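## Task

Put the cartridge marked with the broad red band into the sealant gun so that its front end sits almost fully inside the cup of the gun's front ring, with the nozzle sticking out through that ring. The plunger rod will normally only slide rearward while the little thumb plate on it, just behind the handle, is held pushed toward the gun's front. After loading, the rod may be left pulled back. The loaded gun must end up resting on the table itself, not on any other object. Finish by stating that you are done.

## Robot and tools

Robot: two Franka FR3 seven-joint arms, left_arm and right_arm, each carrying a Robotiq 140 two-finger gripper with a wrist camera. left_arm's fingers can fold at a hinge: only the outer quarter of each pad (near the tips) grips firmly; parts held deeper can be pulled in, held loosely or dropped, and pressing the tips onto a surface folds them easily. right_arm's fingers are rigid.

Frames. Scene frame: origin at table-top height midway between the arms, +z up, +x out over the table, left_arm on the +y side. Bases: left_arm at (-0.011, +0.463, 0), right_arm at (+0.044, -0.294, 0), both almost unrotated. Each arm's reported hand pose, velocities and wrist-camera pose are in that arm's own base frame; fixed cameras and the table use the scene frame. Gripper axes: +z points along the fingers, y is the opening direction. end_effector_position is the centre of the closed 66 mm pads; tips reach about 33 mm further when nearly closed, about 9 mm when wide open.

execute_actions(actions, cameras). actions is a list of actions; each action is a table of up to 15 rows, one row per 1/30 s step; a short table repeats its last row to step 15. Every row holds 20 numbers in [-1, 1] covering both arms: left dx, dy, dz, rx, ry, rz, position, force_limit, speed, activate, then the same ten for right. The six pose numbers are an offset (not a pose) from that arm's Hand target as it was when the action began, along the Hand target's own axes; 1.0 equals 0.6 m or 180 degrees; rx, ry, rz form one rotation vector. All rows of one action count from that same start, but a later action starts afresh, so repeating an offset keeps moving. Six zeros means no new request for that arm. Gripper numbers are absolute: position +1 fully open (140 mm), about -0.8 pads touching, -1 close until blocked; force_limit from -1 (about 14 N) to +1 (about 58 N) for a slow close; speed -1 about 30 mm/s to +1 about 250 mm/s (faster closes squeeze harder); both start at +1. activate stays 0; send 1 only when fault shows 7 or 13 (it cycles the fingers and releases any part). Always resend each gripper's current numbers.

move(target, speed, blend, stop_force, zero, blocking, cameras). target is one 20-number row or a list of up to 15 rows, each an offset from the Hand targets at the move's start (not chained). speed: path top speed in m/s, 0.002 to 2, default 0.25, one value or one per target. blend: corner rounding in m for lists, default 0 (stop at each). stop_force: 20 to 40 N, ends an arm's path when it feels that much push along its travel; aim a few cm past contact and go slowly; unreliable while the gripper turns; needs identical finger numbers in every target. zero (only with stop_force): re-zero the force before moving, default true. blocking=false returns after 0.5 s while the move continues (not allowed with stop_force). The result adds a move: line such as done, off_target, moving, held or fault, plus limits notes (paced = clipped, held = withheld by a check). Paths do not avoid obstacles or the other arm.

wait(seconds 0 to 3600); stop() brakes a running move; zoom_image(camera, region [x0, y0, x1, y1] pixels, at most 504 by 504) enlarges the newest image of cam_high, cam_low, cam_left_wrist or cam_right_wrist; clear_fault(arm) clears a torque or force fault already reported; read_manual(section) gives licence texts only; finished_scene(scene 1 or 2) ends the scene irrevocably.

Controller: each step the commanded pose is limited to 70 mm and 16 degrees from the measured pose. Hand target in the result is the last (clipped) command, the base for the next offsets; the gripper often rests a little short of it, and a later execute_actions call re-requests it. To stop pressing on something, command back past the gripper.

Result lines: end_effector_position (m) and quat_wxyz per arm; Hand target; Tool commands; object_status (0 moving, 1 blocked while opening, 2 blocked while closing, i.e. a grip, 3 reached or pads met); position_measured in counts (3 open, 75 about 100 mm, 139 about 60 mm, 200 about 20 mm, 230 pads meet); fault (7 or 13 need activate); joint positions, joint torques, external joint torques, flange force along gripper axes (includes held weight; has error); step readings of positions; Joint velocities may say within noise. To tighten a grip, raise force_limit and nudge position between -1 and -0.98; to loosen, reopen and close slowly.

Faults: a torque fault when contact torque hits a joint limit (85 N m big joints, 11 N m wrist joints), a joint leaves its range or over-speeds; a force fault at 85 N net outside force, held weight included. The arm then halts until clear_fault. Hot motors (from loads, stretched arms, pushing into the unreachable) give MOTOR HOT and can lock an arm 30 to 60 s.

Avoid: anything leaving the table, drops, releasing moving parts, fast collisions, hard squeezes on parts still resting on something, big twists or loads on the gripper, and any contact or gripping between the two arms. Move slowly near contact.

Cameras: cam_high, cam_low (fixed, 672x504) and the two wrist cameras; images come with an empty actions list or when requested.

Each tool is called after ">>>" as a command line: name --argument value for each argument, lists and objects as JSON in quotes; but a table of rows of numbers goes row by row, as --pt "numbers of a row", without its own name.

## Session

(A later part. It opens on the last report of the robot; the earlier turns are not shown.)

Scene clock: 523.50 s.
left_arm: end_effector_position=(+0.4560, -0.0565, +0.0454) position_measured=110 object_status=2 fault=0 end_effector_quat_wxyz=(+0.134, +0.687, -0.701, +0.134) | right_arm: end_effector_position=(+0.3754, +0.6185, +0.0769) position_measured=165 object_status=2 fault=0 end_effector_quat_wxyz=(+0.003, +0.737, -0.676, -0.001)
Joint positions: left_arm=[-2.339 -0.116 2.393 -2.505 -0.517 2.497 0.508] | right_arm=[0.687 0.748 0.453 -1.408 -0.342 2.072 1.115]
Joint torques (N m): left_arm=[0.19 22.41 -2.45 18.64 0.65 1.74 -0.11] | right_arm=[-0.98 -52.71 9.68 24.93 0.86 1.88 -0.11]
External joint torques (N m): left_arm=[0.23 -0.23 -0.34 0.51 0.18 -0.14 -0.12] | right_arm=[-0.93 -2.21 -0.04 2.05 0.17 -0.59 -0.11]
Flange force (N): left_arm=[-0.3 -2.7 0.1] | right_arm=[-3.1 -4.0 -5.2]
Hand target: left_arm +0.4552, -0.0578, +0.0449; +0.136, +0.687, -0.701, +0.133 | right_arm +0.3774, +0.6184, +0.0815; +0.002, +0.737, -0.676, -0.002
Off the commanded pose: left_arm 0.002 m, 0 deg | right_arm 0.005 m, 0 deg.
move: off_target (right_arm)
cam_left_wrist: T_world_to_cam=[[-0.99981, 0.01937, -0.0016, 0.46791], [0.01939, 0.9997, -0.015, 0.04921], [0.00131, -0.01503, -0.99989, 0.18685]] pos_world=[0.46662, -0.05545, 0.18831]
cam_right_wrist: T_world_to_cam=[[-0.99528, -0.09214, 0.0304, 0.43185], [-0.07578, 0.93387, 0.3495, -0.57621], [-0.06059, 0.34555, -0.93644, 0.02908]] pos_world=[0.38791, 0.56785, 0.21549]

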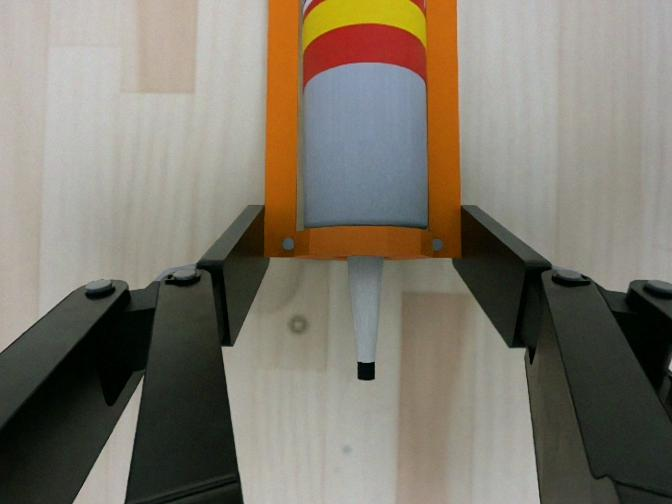

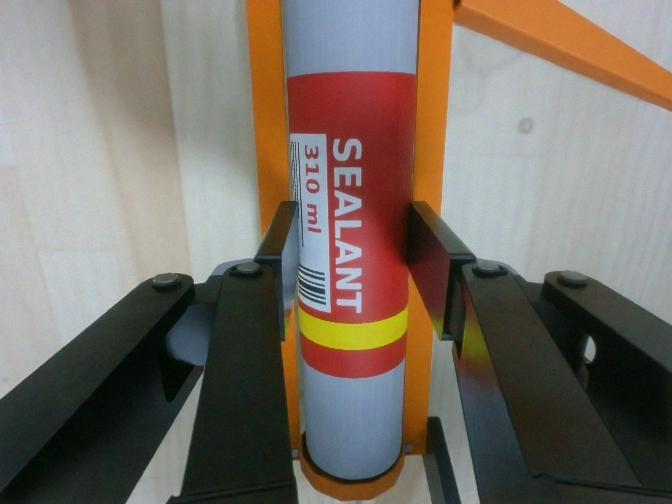

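>>> move --pt "0 0 0 0 0 0 -1 -0.05 -1 0 0 -0.0017 0 0 0 0 -1 0.1 -1 0" --pt "0 0 0 0 0 0 -1 -0.05 -1 0 -0.008 -0.0017 -0.001 0 0 0 -1 0.1 -1 0" --speed 0.01 --cameras '["cam_left_wrist","cam_right_wrist"]'

>>> zoom_image --camera "cam_right_wrist" --region '[290, 420, 430, 504]'

Scene clock: 528.07 s.
left_arm: end_effector_position=(+0.4560, -0.0566, +0.0455) position_measured=110 object_status=2 fault=0 end_effector_quat_wxyz=(+0.134, +0.687, -0.702, +0.134) | right_arm: end_effector_position=(+0.3773, +0.6211, +0.0788) position_measured=165 object_status=2 fault=0 end_effector_quat_wxyz=(+0.005, +0.736, -0.677, -0.002)
Joint positions: left_arm=[-2.339 -0.116 2.393 -2.505 -0.517 2.497 0.508] | right_arm=[0.691 0.76 0.454 -1.382 -0.342 2.055 1.115]
Joint velocities: left_arm=[within noise] | right_arm=[0 0.001 0.001 0.003 0 -0.005 0.001]
Joint torques (N m): left_arm=[0.32 22.52 -2.36 18.58 0.58 1.87 -0.07] | right_arm=[1.07 -52.38 9.99 26.43 0.42 2.47 -0.02]
External joint torques (N m): left_arm=[0.35 -0.07 -0.26 0.53 0.11 0 -0.09] | right_arm=[1.11 -1.57 0.23 3.54 -0.28 0.01 -0.03]
Flange force (N): left_arm=[-0.3 -1.9 -0.1] | right_arm=[-15.7 -9.8 -3.9]
Hand target: left_arm +0.4552, -0.0578, +0.0449; +0.136, +0.687, -0.701, +0.133 | right_arm +0.3780, +0.6233, +0.0821; +0.002, +0.737, -0.676, -0.002
Off the commanded pose: left_arm 0.002 m, 0 deg | right_arm 0.004 m, 0 deg.
move: off_target (right_arm)
cam_left_wrist: T_world_to_cam=[[-0.99981, 0.01957, -0.00161, 0.46792], [0.01959, 0.9997, -0.015, 0.04922], [0.00131, -0.01503, -0.99989, 0.18694]] pos_world=[0.46662, -0.05555, 0.18841]
cam_right_wrist: T_world_to_cam=[[-0.99552, -0.08857, 0.03311, 0.43161], [-0.07157, 0.93468, 0.3482, -0.58108], [-0.06178, 0.34428, -0.93683, 0.03133]] pos_world=[0.39002, 0.57056, 0.2174]

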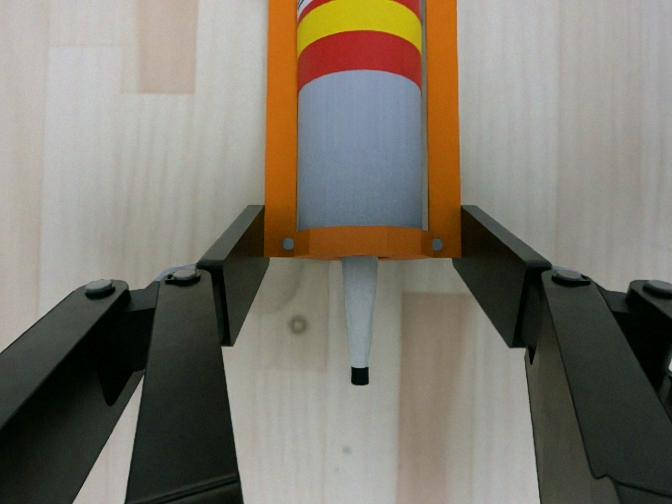

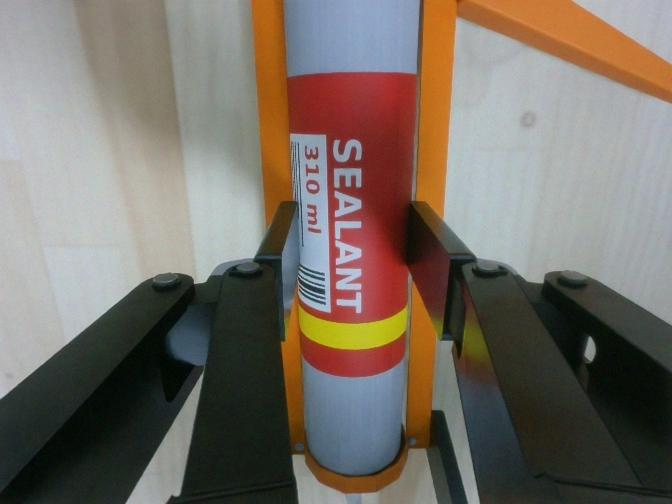

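Scaled by 3.600.

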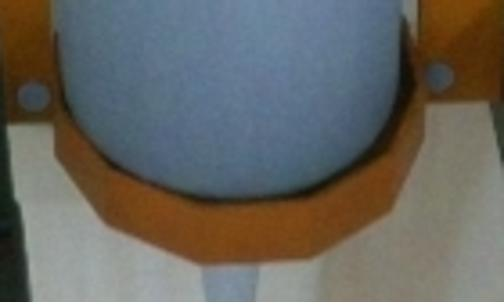

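>>> move --target '[0,0,0,0,0,0,-1,-0.05,-1,0,0.004,0.0018,0.0035,0,0,0,-1,0.1,-1,0]' --speed 0.01 --cameras '["cam_right_wrist"]'

>>> zoom_image --camera "cam_right_wrist" --region '[290, 420, 430, 504]'

Scene clock: 534.30 s.
left_arm: end_effector_position=(+0.4560, -0.0566, +0.0455) position_measured=110 object_status=2 fault=0 end_effector_quat_wxyz=(+0.134, +0.687, -0.702, +0.134) | right_arm: end_effector_position=(+0.3744, +0.6190, +0.0753) position_measured=165 object_status=2 fault=0 end_effector_quat_wxyz=(+0.007, +0.737, -0.676, -0.001)
Joint positions: left_arm=[-2.339 -0.116 2.393 -2.505 -0.517 2.497 0.508] | right_arm=[0.69 0.757 0.454 -1.395 -0.342 2.061 1.115]
Joint torques (N m): left_arm=[0.34 22.59 -2.54 18.58 0.54 1.87 -0.09] | right_arm=[0.08 -52.92 9.94 24.24 0.57 2.75 0]
External joint torques (N m): left_arm=[0.38 0.01 -0.42 0.52 0.07 0 -0.1] | right_arm=[0.05 -2.26 0.12 1.42 -0.12 0.3 0]
Flange force (N): left_arm=[0.0 -1.4 -0.4] | right_arm=[-0.2 -0.1 -3.0]
Hand target: left_arm +0.4552, -0.0578, +0.0449; +0.136, +0.687, -0.701, +0.133 | right_arm +0.3771, +0.6208, +0.0800; +0.002, +0.737, -0.676, -0.002
Off the commanded pose: left_arm 0.002 m, 0 deg | right_arm 0.006 m, 1 deg.
move: off_target (right_arm)
cam_right_wrist: T_world_to_cam=[[-0.99514, -0.09173, 0.03575, 0.4303], [-0.07386, 0.93574, 0.34487, -0.57768], [-0.06508, 0.34056, -0.93797, 0.03215]] pos_world=[0.38763, 0.56908, 0.214]

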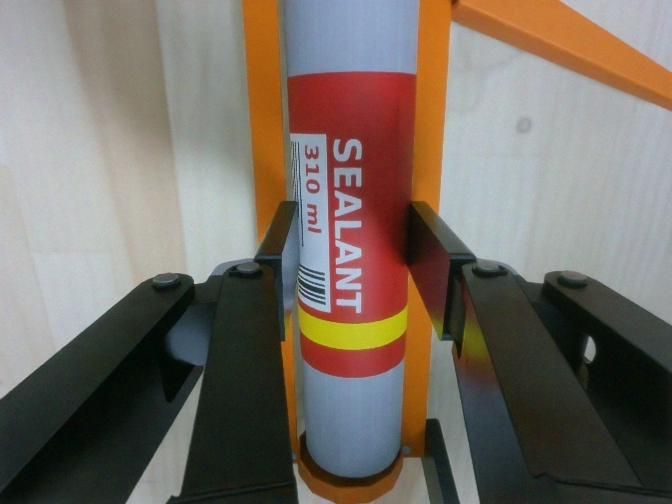

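Scaled by 3.600.

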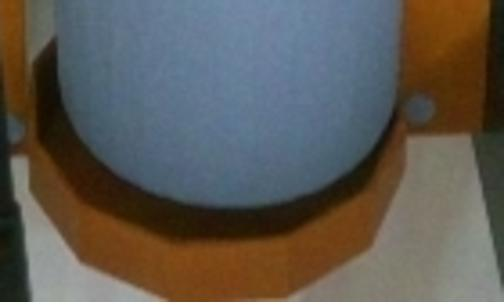

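>>> move --pt "0 0 0 0 0 0 -1 -0.05 -1 0 -0.001 -0.0025 0 0 0 0 -1 0.1 -1 0" --pt "0 0 0 0 0 0 -1 -0.05 -1 0 -0.004 -0.0025 -0.004 0 0 0 -1 0.1 -1 0" --speed 0.006 --cameras '["cam_right_wrist"]'

>>> zoom_image --camera "cam_right_wrist" --region '[290, 420, 430, 504]'

Scene clock: 540.50 s.
left_arm: end_effector_position=(+0.4560, -0.0566, +0.0455) position_measured=110 object_status=2 fault=0 end_effector_quat_wxyz=(+0.134, +0.687, -0.702, +0.134) | right_arm: end_effector_position=(+0.3776, +0.6209, +0.0788) position_measured=165 object_status=2 fault=0 end_effector_quat_wxyz=(+0.005, +0.736, -0.678, -0.002)
Joint positions: left_arm=[-2.339 -0.116 2.393 -2.505 -0.517 2.497 0.508] | right_arm=[0.691 0.761 0.453 -1.38 -0.342 2.054 1.115]
Joint velocities: left_arm=[within noise] | right_arm=[0.001 -0.001 0 0 -0.002 -0.003 0]
Joint torques (N m): left_arm=[0.32 22.36 -2.53 18.58 0.56 1.76 -0.1] | right_arm=[0.87 -52.49 9.99 25.92 0.42 2.49 0]
External joint torques (N m): left_arm=[0.28 -0.21 -0.49 0.53 0.09 -0.11 -0.11] | right_arm=[0.79 -1.66 0.15 3.08 -0.28 0.03 0]
Flange force (N): left_arm=[-0.1 -2.2 0.0] | right_arm=[-12.5 -7.8 -3.7]
Hand target: left_arm +0.4552, -0.0578, +0.0449; +0.136, +0.687, -0.701, +0.133 | right_arm +0.3784, +0.6233, +0.0824; +0.002, +0.737, -0.676, -0.002
Off the commanded pose: left_arm 0.002 m, 0 deg | right_arm 0.004 m, 0 deg.
move: off_target (right_arm)
cam_right_wrist: T_world_to_cam=[[-0.99556, -0.08791, 0.03351, 0.43145], [-0.07087, 0.93499, 0.34752, -0.5813], [-0.06188, 0.3436, -0.93707, 0.03195]] pos_world=[0.39032, 0.57047, 0.2175]

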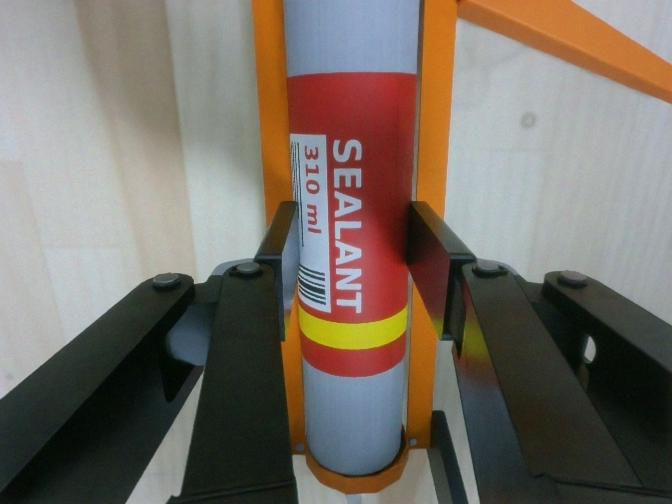

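Scaled by 3.600.

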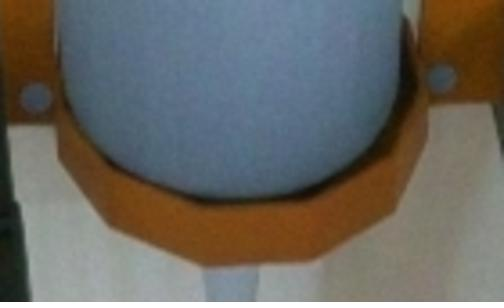

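>>> move --target '[0,0,0,0,0,0,-1,-0.05,-1,0,0,0.0015,0.0012,0,0,0,-1,0.1,-1,0]' --speed 0.006 --cameras '["cam_right_wrist"]'

>>> zoom_image --camera "cam_right_wrist" --region '[290, 420, 430, 504]'

Scene clock: 548.80 s.
left_arm: end_effector_position=(+0.4560, -0.0566, +0.0455) position_measured=110 object_status=2 fault=0 end_effector_quat_wxyz=(+0.134, +0.687, -0.702, +0.134) | right_arm: end_effector_position=(+0.3774, +0.6206, +0.0786) position_measured=165 object_status=2 fault=0 end_effector_quat_wxyz=(+0.005, +0.736, -0.677, -0.002)
Joint positions: left_arm=[-2.339 -0.116 2.393 -2.505 -0.517 2.497 0.508] | right_arm=[0.691 0.761 0.453 -1.38 -0.342 2.053 1.115]
Joint torques (N m): left_arm=[0.33 22.5 -2.54 18.56 0.55 1.84 -0.09] | right_arm=[1.02 -52.86 10.03 24.78 0.34 2.68 0.05]
External joint torques (N m): left_arm=[0.24 -0.06 -0.55 0.49 0.08 -0.04 -0.1] | right_arm=[1.2 -1.98 0.34 1.85 -0.35 0.22 0.05]
Flange force (N): left_arm=[0.2 -1.6 -0.2] | right_arm=[-5.8 -2.2 -2.9]
Hand target: left_arm +0.4552, -0.0578, +0.0449; +0.136, +0.687, -0.701, +0.133 | right_arm +0.3775, +0.6232, +0.0817; +0.002, +0.737, -0.676, -0.002
Off the commanded pose: left_arm 0.002 m, 0 deg | right_arm 0.004 m, 0 deg.
move: off_target (right_arm)
cam_right_wrist: T_world_to_cam=[[-0.99554, -0.08803, 0.03396, 0.4313], [-0.07087, 0.93528, 0.34675, -0.58105], [-0.06228, 0.34279, -0.93734, 0.0325]] pos_world=[0.39022, 0.57027, 0.2173]

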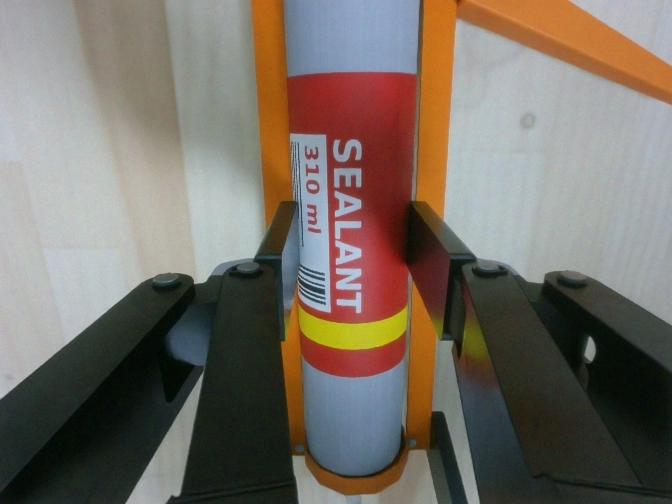

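Scaled by 3.600.

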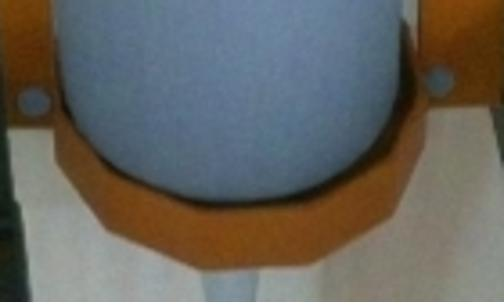

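>>> move --target '[0,0,0,0,0,0,-1,-0.05,-1,0,0,0.0013,0.0018,0,0,0,-1,0.1,-1,0]' --speed 0.006 --cameras '["cam_right_wrist"]'

>>> zoom_image --camera "cam_right_wrist" --region '[290, 420, 430, 504]'

Scene clock: 551.93 s.
left_arm: end_effector_position=(+0.4560, -0.0566, +0.0455) position_measured=110 object_status=2 fault=0 end_effector_quat_wxyz=(+0.134, +0.687, -0.702, +0.134) | right_arm: end_effector_position=(+0.3762, +0.6201, +0.0771) position_measured=165 object_status=2 fault=0 end_effector_quat_wxyz=(+0.006, +0.736, -0.677, -0.002)
Joint positions: left_arm=[-2.339 -0.116 2.393 -2.505 -0.517 2.497 0.508] | right_arm=[0.691 0.761 0.453 -1.384 -0.342 2.055 1.115]
Joint torques (N m): left_arm=[0.33 22.51 -2.51 18.58 0.56 1.84 -0.1] | right_arm=[1.09 -52.85 10.02 24.76 0.29 2.84 -0.02]
External joint torques (N m): left_arm=[0.32 -0.02 -0.45 0.57 0.09 -0.02 -0.11] | right_arm=[1.02 -2.17 0.19 1.98 -0.4 0.39 -0.02]
Flange force (N): left_arm=[0.0 -1.7 -0.4] | right_arm=[-5.1 -2.2 -2.9]
Hand target: left_arm +0.4552, -0.0578, +0.0449; +0.136, +0.687, -0.701, +0.133 | right_arm +0.3767, +0.6232, +0.0806; +0.002, +0.737, -0.676, -0.002
Off the commanded pose: left_arm 0.002 m, 0 deg | right_arm 0.005 m, 1 deg.
move: off_target (right_arm)
cam_right_wrist: T_world_to_cam=[[-0.99538, -0.08927, 0.03532, 0.43069], [-0.07166, 0.93571, 0.34542, -0.58001], [-0.06388, 0.3413, -0.93778, 0.0328]] pos_world=[0.38923, 0.56998, 0.2159]

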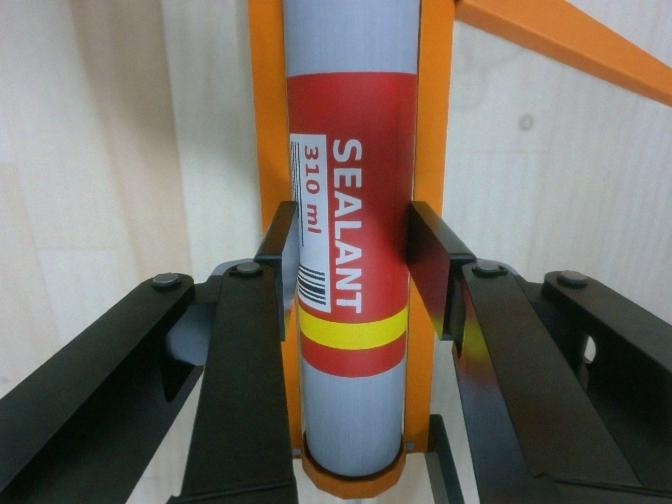

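Scaled by 3.600.

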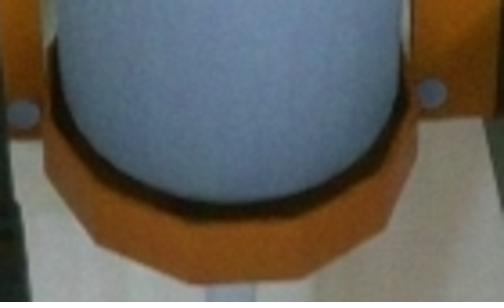

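>>> move --target '[0,0,0,0,0,0,-1,-0.05,-1,0,-0.009,0,-0.0012,0,0,0,-1,0.1,-1,0]' --speed 0.008 --cameras '["cam_right_wrist","cam_left_wrist"]'

>>> zoom_image --camera "cam_right_wrist" --region '[290, 420, 430, 504]'

Scene clock: 556.70 s.
left_arm: end_effector_position=(+0.4560, -0.0566, +0.0455) position_measured=110 object_status=2 fault=0 end_effector_quat_wxyz=(+0.134, +0.687, -0.702, +0.134) | right_arm: end_effector_position=(+0.3754, +0.6263, +0.0781) position_measured=165 object_status=2 fault=0 end_effector_quat_wxyz=(+0.005, +0.737, -0.676, -0.002)
Joint positions: left_arm=[-2.339 -0.116 2.393 -2.505 -0.517 2.497 0.508] | right_arm=[0.704 0.774 0.45 -1.359 -0.342 2.047 1.115]
Joint velocities: left_arm=[within noise] | right_arm=[0.002 0.001 -0.001 0.002 0 -0.003 0.001]
Joint torques (N m): left_arm=[0.32 22.54 -2.59 18.57 0.54 1.82 -0.08] | right_arm=[1.9 -52.76 9.79 26.07 0.41 2.52 0.03]
External joint torques (N m): left_arm=[0.25 -0.12 -0.58 0.42 0.07 -0.07 -0.09] | right_arm=[1.82 -1.34 -0.08 3.08 -0.3 0.04 0.03]
Flange force (N): left_arm=[0.2 -1.4 -0.1] | right_arm=[-15.9 -8.7 -3.1]
Hand target: left_arm +0.4552, -0.0578, +0.0449; +0.136, +0.687, -0.701, +0.133 | right_arm +0.3762, +0.6285, +0.0813; +0.002, +0.737, -0.676, -0.002
Off the commanded pose: left_arm 0.002 m, 0 deg | right_arm 0.004 m, 0 deg.
move: off_target (right_arm)
cam_left_wrist: T_world_to_cam=[[-0.99981, 0.01957, -0.00161, 0.46792], [0.01959, 0.9997, -0.015, 0.04922], [0.00131, -0.01503, -0.99989, 0.18694]] pos_world=[0.46662, -0.05555, 0.18841]
cam_right_wrist: T_world_to_cam=[[-0.9952, -0.09187, 0.0337, 0.43216], [-0.07447, 0.93444, 0.34824, -0.58464], [-0.06349, 0.34406, -0.9368, 0.02953]] pos_world=[0.38843, 0.57586, 0.2167]
Images, in order (width x height): cam_left_wrist 672x504, cam_right_wrist 672x504.

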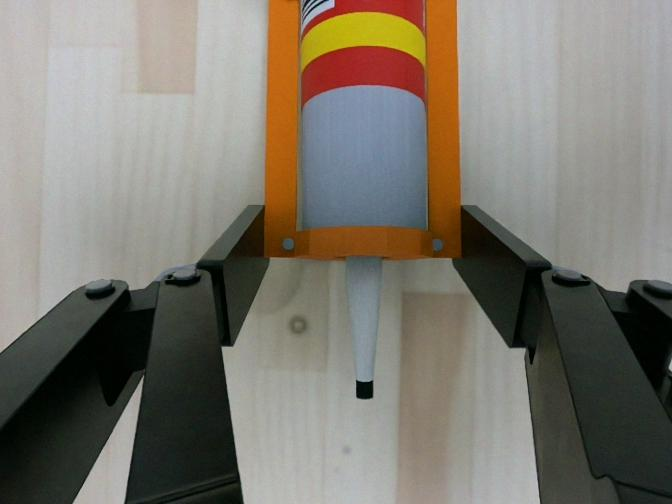

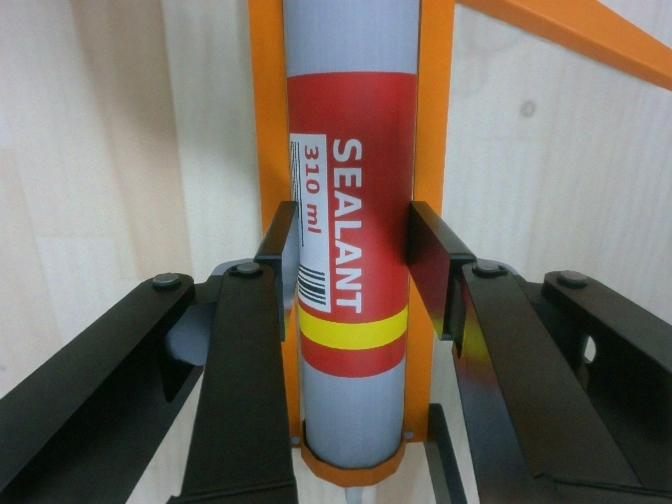

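Scaled by 3.600.

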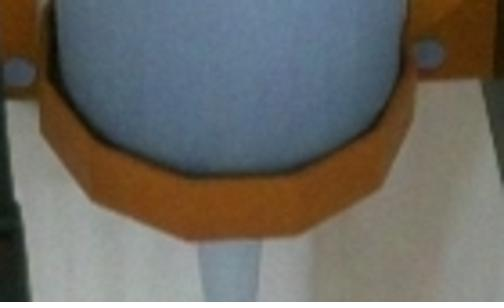

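>>> move --target '[0,0,0,0,0,0,-1,-0.05,-1,0,-0.01,0,0.001,0,0,0,-1,0.1,-1,0]' --speed 0.01 --cameras '["cam_right_wrist","cam_left_wrist","cam_high"]'

>>> zoom_image --camera "cam_right_wrist" --region '[290, 420, 430, 504]'

>>> zoom_image --camera "cam_high" --region '[400, 250, 460, 310]'

Scene clock: 560.30 s.
left_arm: end_effector_position=(+0.4561, -0.0558, +0.0454) position_measured=110 object_status=2 fault=0 end_effector_quat_wxyz=(+0.134, +0.688, -0.701, +0.134) | right_arm: end_effector_position=(+0.3759, +0.6280, +0.0754) position_measured=165 object_status=2 fault=0 end_effector_quat_wxyz=(+0.009, +0.737, -0.676, +0.000)
Joint positions: left_arm=[-2.339 -0.116 2.395 -2.505 -0.517 2.497 0.508] | right_arm=[0.716 0.792 0.443 -1.33 -0.343 2.028 1.115]
Joint velocities: left_arm=[within noise] | right_arm=[0 0 0 0.004 0 -0.004 0]
Joint torques (N m): left_arm=[-0.26 22.33 -3.21 18.66 0.21 1.66 -0.09] | right_arm=[2.36 -53.59 10.74 26.53 0.52 3.55 0.15]
External joint torques (N m): left_arm=[-0.36 -0.24 -1.23 0.59 -0.26 -0.22 -0.1] | right_arm=[2.52 -1.9 1.14 3.63 -0.18 1.12 0.14]
Flange force (N): left_arm=[1.9 -1.1 -0.1] | right_arm=[-16.2 -7.4 -2.8]
Hand target: left_arm +0.4552, -0.0578, +0.0449; +0.136, +0.687, -0.701, +0.133 | right_arm +0.3757, +0.6345, +0.0807; +0.002, +0.737, -0.676, -0.002
Off the commanded pose: left_arm 0.002 m, 0 deg | right_arm 0.008 m, 1 deg.
move: off_target (right_arm)
cam_left_wrist: T_world_to_cam=[[-0.99984, 0.01797, -0.00167, 0.46795], [0.01799, 0.99973, -0.01472, 0.04921], [0.0014, -0.01475, -0.99989, 0.18683]] pos_world=[0.46672, -0.05485, 0.18831]
cam_right_wrist: T_world_to_cam=[[-0.99518, -0.0909, 0.03693, 0.43195], [-0.07307, 0.9378, 0.33939, -0.58718], [-0.06548, 0.33506, -0.93992, 0.03316]] pos_world=[0.38914, 0.57881, 0.2145]
Images, in order (width x height): cam_high 672x504, cam_left_wrist 672x504, cam_right_wrist 672x504.

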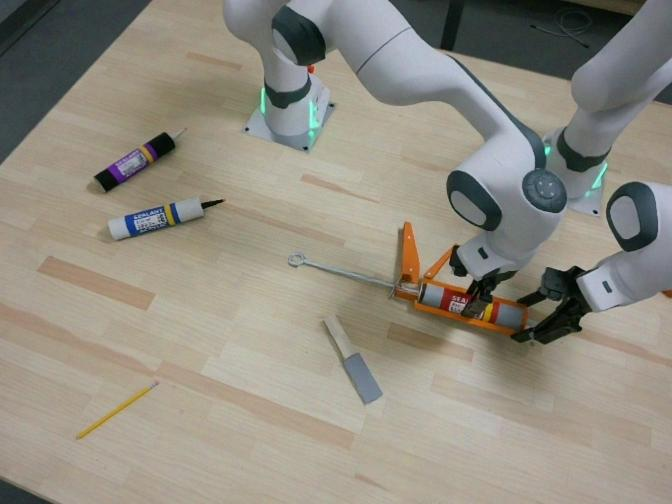

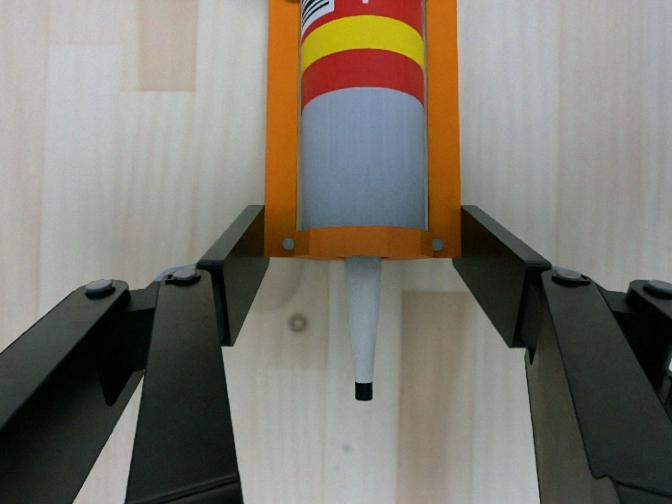

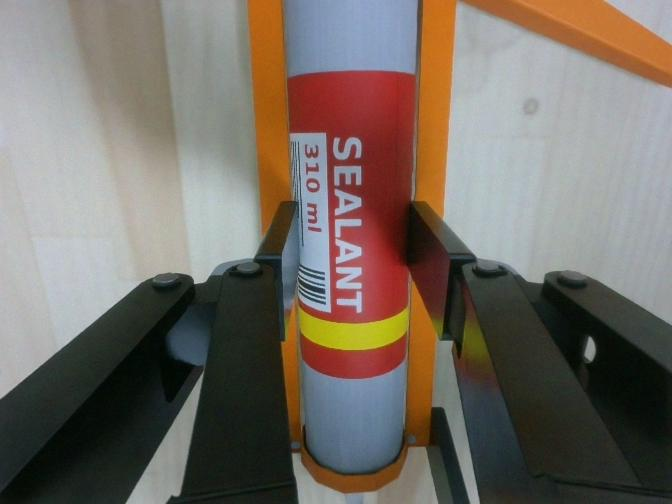

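Scaled by 3.600.

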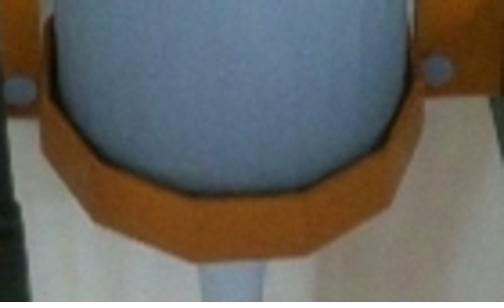

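Scaled by 8.400.

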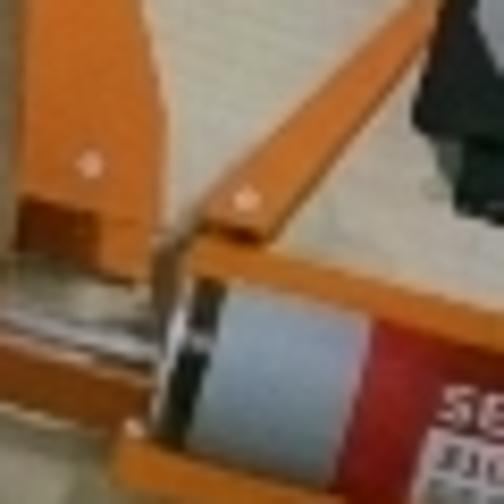

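>>> move --pt "0 0 0 0 0 0 -1 -0.05 -1 0 0.0083 0 0.004 0 0 0 -1 0.1 -1 0" --pt "0 0 0 0 0 0 -1 -0.05 -1 0 0.0083 0 0.004 0 0 0 -0.1 0.1 -1 0" --pt "0 0 0 0 0 0 -1 -0.05 -1 0 0.0083 0 -0.2 0 0 0 -0.1 0.1 -1 0" --speed '[0.01,0.01,0.1]' --cameras '["cam_right_wrist","cam_left_wrist"]'

>>> zoom_image --camera "cam_left_wrist" --region '[260, 0, 470, 210]'

Scene clock: 569.30 s.
left_arm: end_effector_position=(+0.4561, -0.0558, +0.0454) position_measured=110 object_status=2 fault=0 end_effector_quat_wxyz=(+0.134, +0.688, -0.701, +0.134) | right_arm: end_effector_position=(+0.3778, +0.6299, +0.2020) position_measured=141 object_status=3 fault=0 end_effector_quat_wxyz=(+0.000, +0.734, -0.679, -0.001)
Joint positions: left_arm=[-2.339 -0.116 2.395 -2.505 -0.517 2.497 0.508] | right_arm=[0.711 0.685 0.486 -1.187 -0.306 1.803 1.094]
Joint velocities: left_arm=[within noise] | right_arm=[0 -0.001 0.001 0.001 0 -0.005 -0.001]
Joint torques (N m): left_arm=[-0.18 22.71 -3.05 18.84 0.3 1.74 -0.1] | right_arm=[0.55 -49.19 8.83 25.1 0.69 2.15 -0.19]
External joint torques (N m): left_arm=[-0.2 0.04 -1 0.74 -0.17 -0.14 -0.11] | right_arm=[0.34 0.84 -0.06 1.48 -0.09 -0.34 -0.19]
Flange force (N): left_arm=[1.6 -1.1 -0.8] | right_arm=[-14.0 -9.7 -3.9]
Hand target: left_arm +0.4552, -0.0578, +0.0449; +0.136, +0.687, -0.701, +0.133 | right_arm +0.3767, +0.6296, +0.2007; +0.002, +0.737, -0.676, -0.002
Off the commanded pose: left_arm 0.002 m, 0 deg | right_arm 0.002 m, 1 deg.
move: done; target 2's new numbers were sent with right_arm's hand 0.004 m and 0 deg from that target
cam_left_wrist: T_world_to_cam=[[-0.99984, 0.01797, -0.00167, 0.46795], [0.01799, 0.99973, -0.01472, 0.04921], [0.0014, -0.01475, -0.99989, 0.18683]] pos_world=[0.46672, -0.05485, 0.18831]
cam_right_wrist: T_world_to_cam=[[-0.99611, -0.08448, 0.02507, 0.42809], [-0.07018, 0.93261, 0.354, -0.63253], [-0.05329, 0.35086, -0.93491, 0.13606]] pos_world=[0.38928, 0.57833, 0.34038]
Images, in order (width x height): cam_left_wrist 672x504, cam_right_wrist 672x504.

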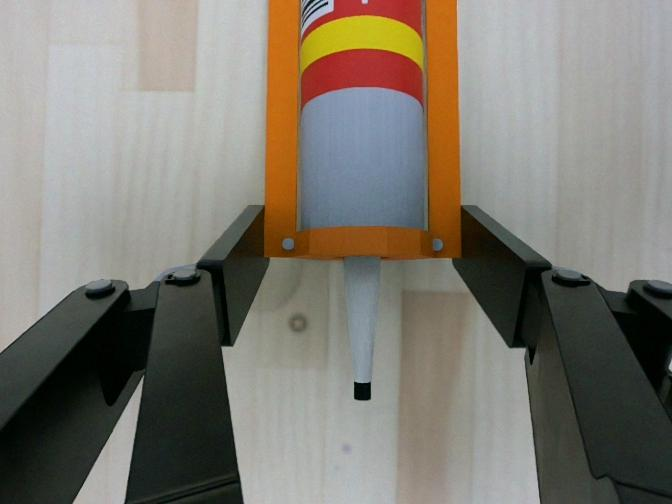

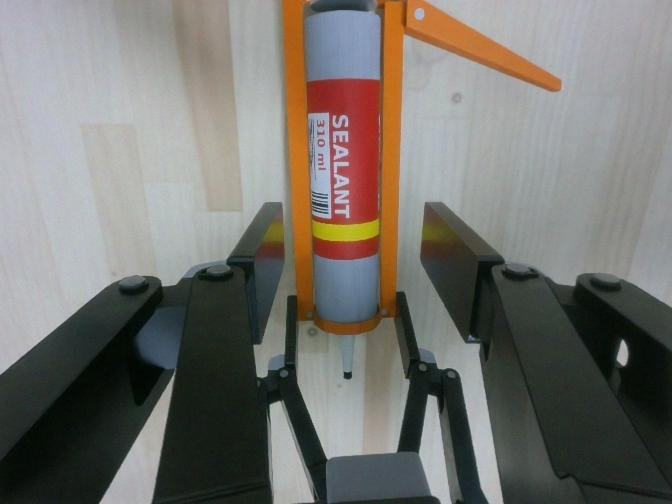

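Scaled by 2.400.

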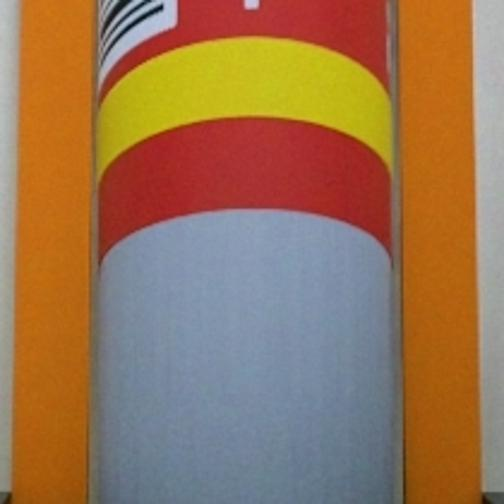

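>>> move --pt "0 0 0 0 0 0 -1 -0.05 -1 0 0.25 0 0 0 0 0 -0.1 0.1 -1 0" --speed 0.15

>>> move --pt "0 0 0 0 0 0 0.35 -0.05 -1 0 0 0 0 0 0 0 -0.1 0.1 -1 0" --pt "0 0 -0.2 0 0 0 0.35 -0.05 -1 0 0 0 0 0 0 0 -0.1 0.1 -1 0" --speed 0.12 --cameras '["all"]'

>>> zoom_image --camera "cam_high" --region '[280, 210, 560, 370]'

Scene clock: 575.77 s.
left_arm: end_effector_position=(+0.4561, -0.0558, +0.0454) position_measured=110 object_status=2 fault=0 end_effector_quat_wxyz=(+0.134, +0.688, -0.701, +0.134) | right_arm: end_effector_position=(+0.3898, +0.4798, +0.2003) position_measured=141 object_status=3 fault=0 end_effector_quat_wxyz=(+0.003, +0.735, -0.679, -0.001)
Joint positions: left_arm=[-2.339 -0.116 2.395 -2.505 -0.517 2.497 0.508] | right_arm=[0.367 0.27 0.571 -1.813 -0.16 2.032 0.915]
Joint velocities: left_arm=[within noise] | right_arm=[0 0 -0.001 0 -0.003 0.001 -0.006]
Joint torques (N m): left_arm=[-0.21 22.66 -3.04 18.91 0.29 1.75 -0.1] | right_arm=[0.09 -36.04 5.1 24.4 1.01 2.61 -0.33]
External joint torques (N m): left_arm=[-0.14 0.07 -0.91 0.81 -0.18 -0.12 -0.12] | right_arm=[0.2 -0.51 0.26 0.26 0.33 0.12 -0.33]
Flange force (N): left_arm=[1.5 -1.3 -0.9] | right_arm=[1.4 0.9 -1.0]
Hand target: left_arm +0.4552, -0.0578, +0.0449; +0.136, +0.687, -0.701, +0.133 | right_arm +0.3897, +0.4801, +0.2007; +0.002, +0.737, -0.676, -0.002
Off the commanded pose: left_arm 0.002 m, 0 deg | right_arm 0.000 m, 0 deg.
move: done

Scene clock: 578.40 s.
left_arm: end_effector_position=(+0.4562, -0.0131, +0.1550) position_measured=85 object_status=3 fault=0 end_effector_quat_wxyz=(+0.137, +0.689, -0.699, +0.133) | right_arm: end_effector_position=(+0.3898, +0.4799, +0.2004) position_measured=141 object_status=3 fault=0 end_effector_quat_wxyz=(+0.002, +0.735, -0.678, -0.001)
Joint positions: left_arm=[-2.28 0.154 2.474 -2.403 -0.556 2.115 0.552] | right_arm=[0.366 0.27 0.572 -1.813 -0.16 2.032 0.913]
Joint velocities: left_arm=[0 -0.001 -0.001 0.001 0.001 -0.004 0.001] | right_arm=[within noise]
Joint torques (N m): left_arm=[0.67 19.66 2.87 22.72 0.26 1.76 0.28] | right_arm=[0.02 -35.9 5.11 24.4 0.92 2.61 -0.27]
External joint torques (N m): left_arm=[0.65 0.85 0.24 0.91 0.02 -0.05 0.27] | right_arm=[-0.13 -0.5 0.04 0.39 0.23 0.13 -0.27]
Flange force (N): left_arm=[-0.1 0.9 -3.1] | right_arm=[1.3 0.3 -1.0]
Hand target: left_arm +0.4561, -0.0130, +0.1562; +0.136, +0.687, -0.701, +0.133 | right_arm +0.3897, +0.4801, +0.2007; +0.002, +0.737, -0.676, -0.002
Off the commanded pose: left_arm 0.001 m, 0 deg | right_arm 0.000 m, 0 deg.
move: done
cam_left_wrist: T_world_to_cam=[[-0.99989, 0.014, 0.00427, 0.46646], [0.01392, 0.99975, -0.01767, 0.01039], [-0.00452, -0.0176, -0.99984, 0.29976]] pos_world=[0.46762, -0.01164, 0.2979]
cam_right_wrist: T_world_to_cam=[[-0.99582, -0.08682, 0.02842, 0.42774], [-0.07148, 0.93424, 0.34941, -0.49066], [-0.05689, 0.34591, -0.93654, 0.19188]] pos_world=[0.4018, 0.42916, 0.33899]

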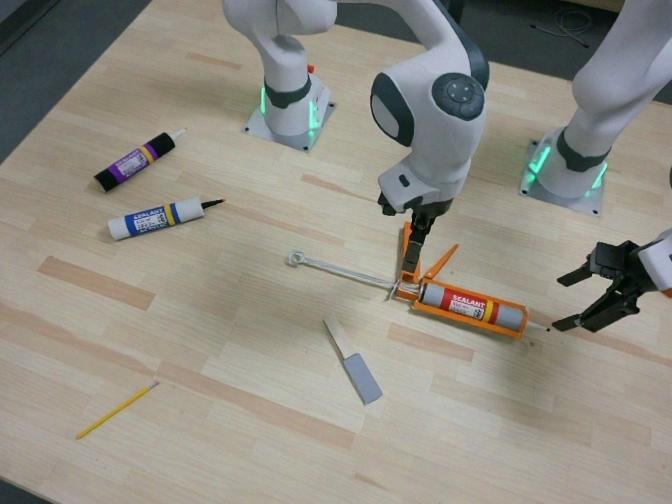

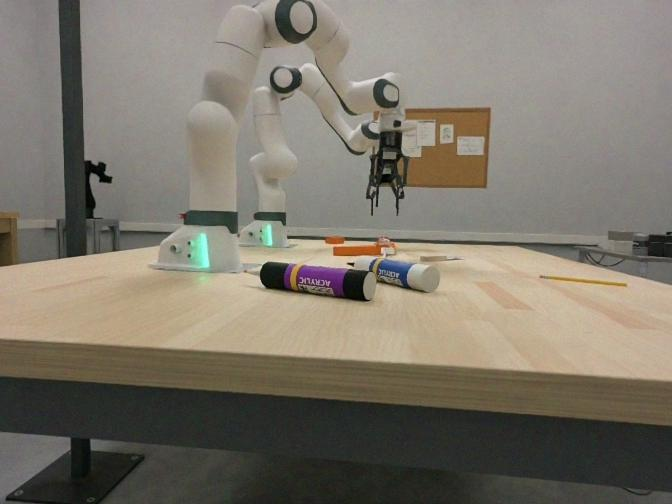

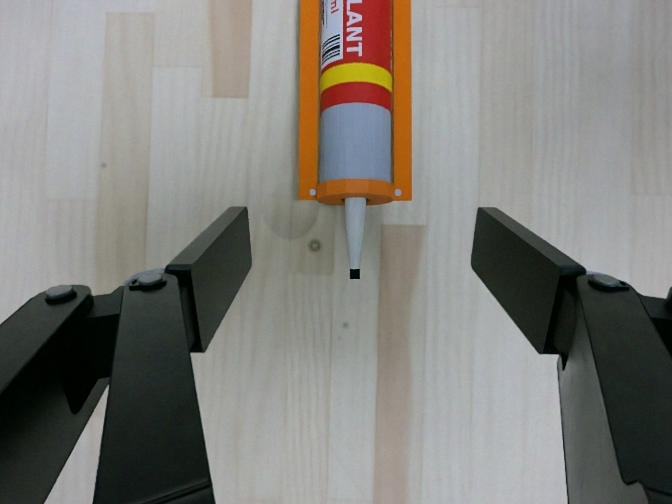

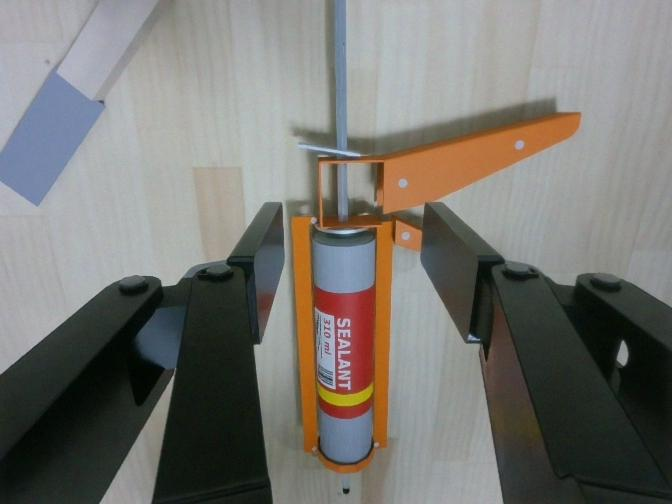

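Scaled by 1.800.

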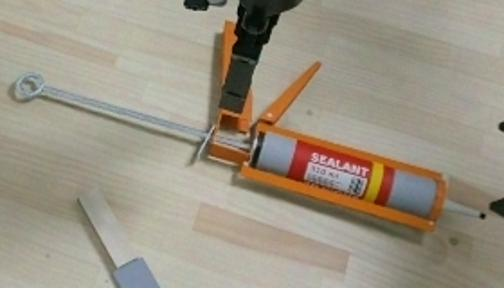

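>>> finished_scene --scene 2

The scene is finished: the task was done.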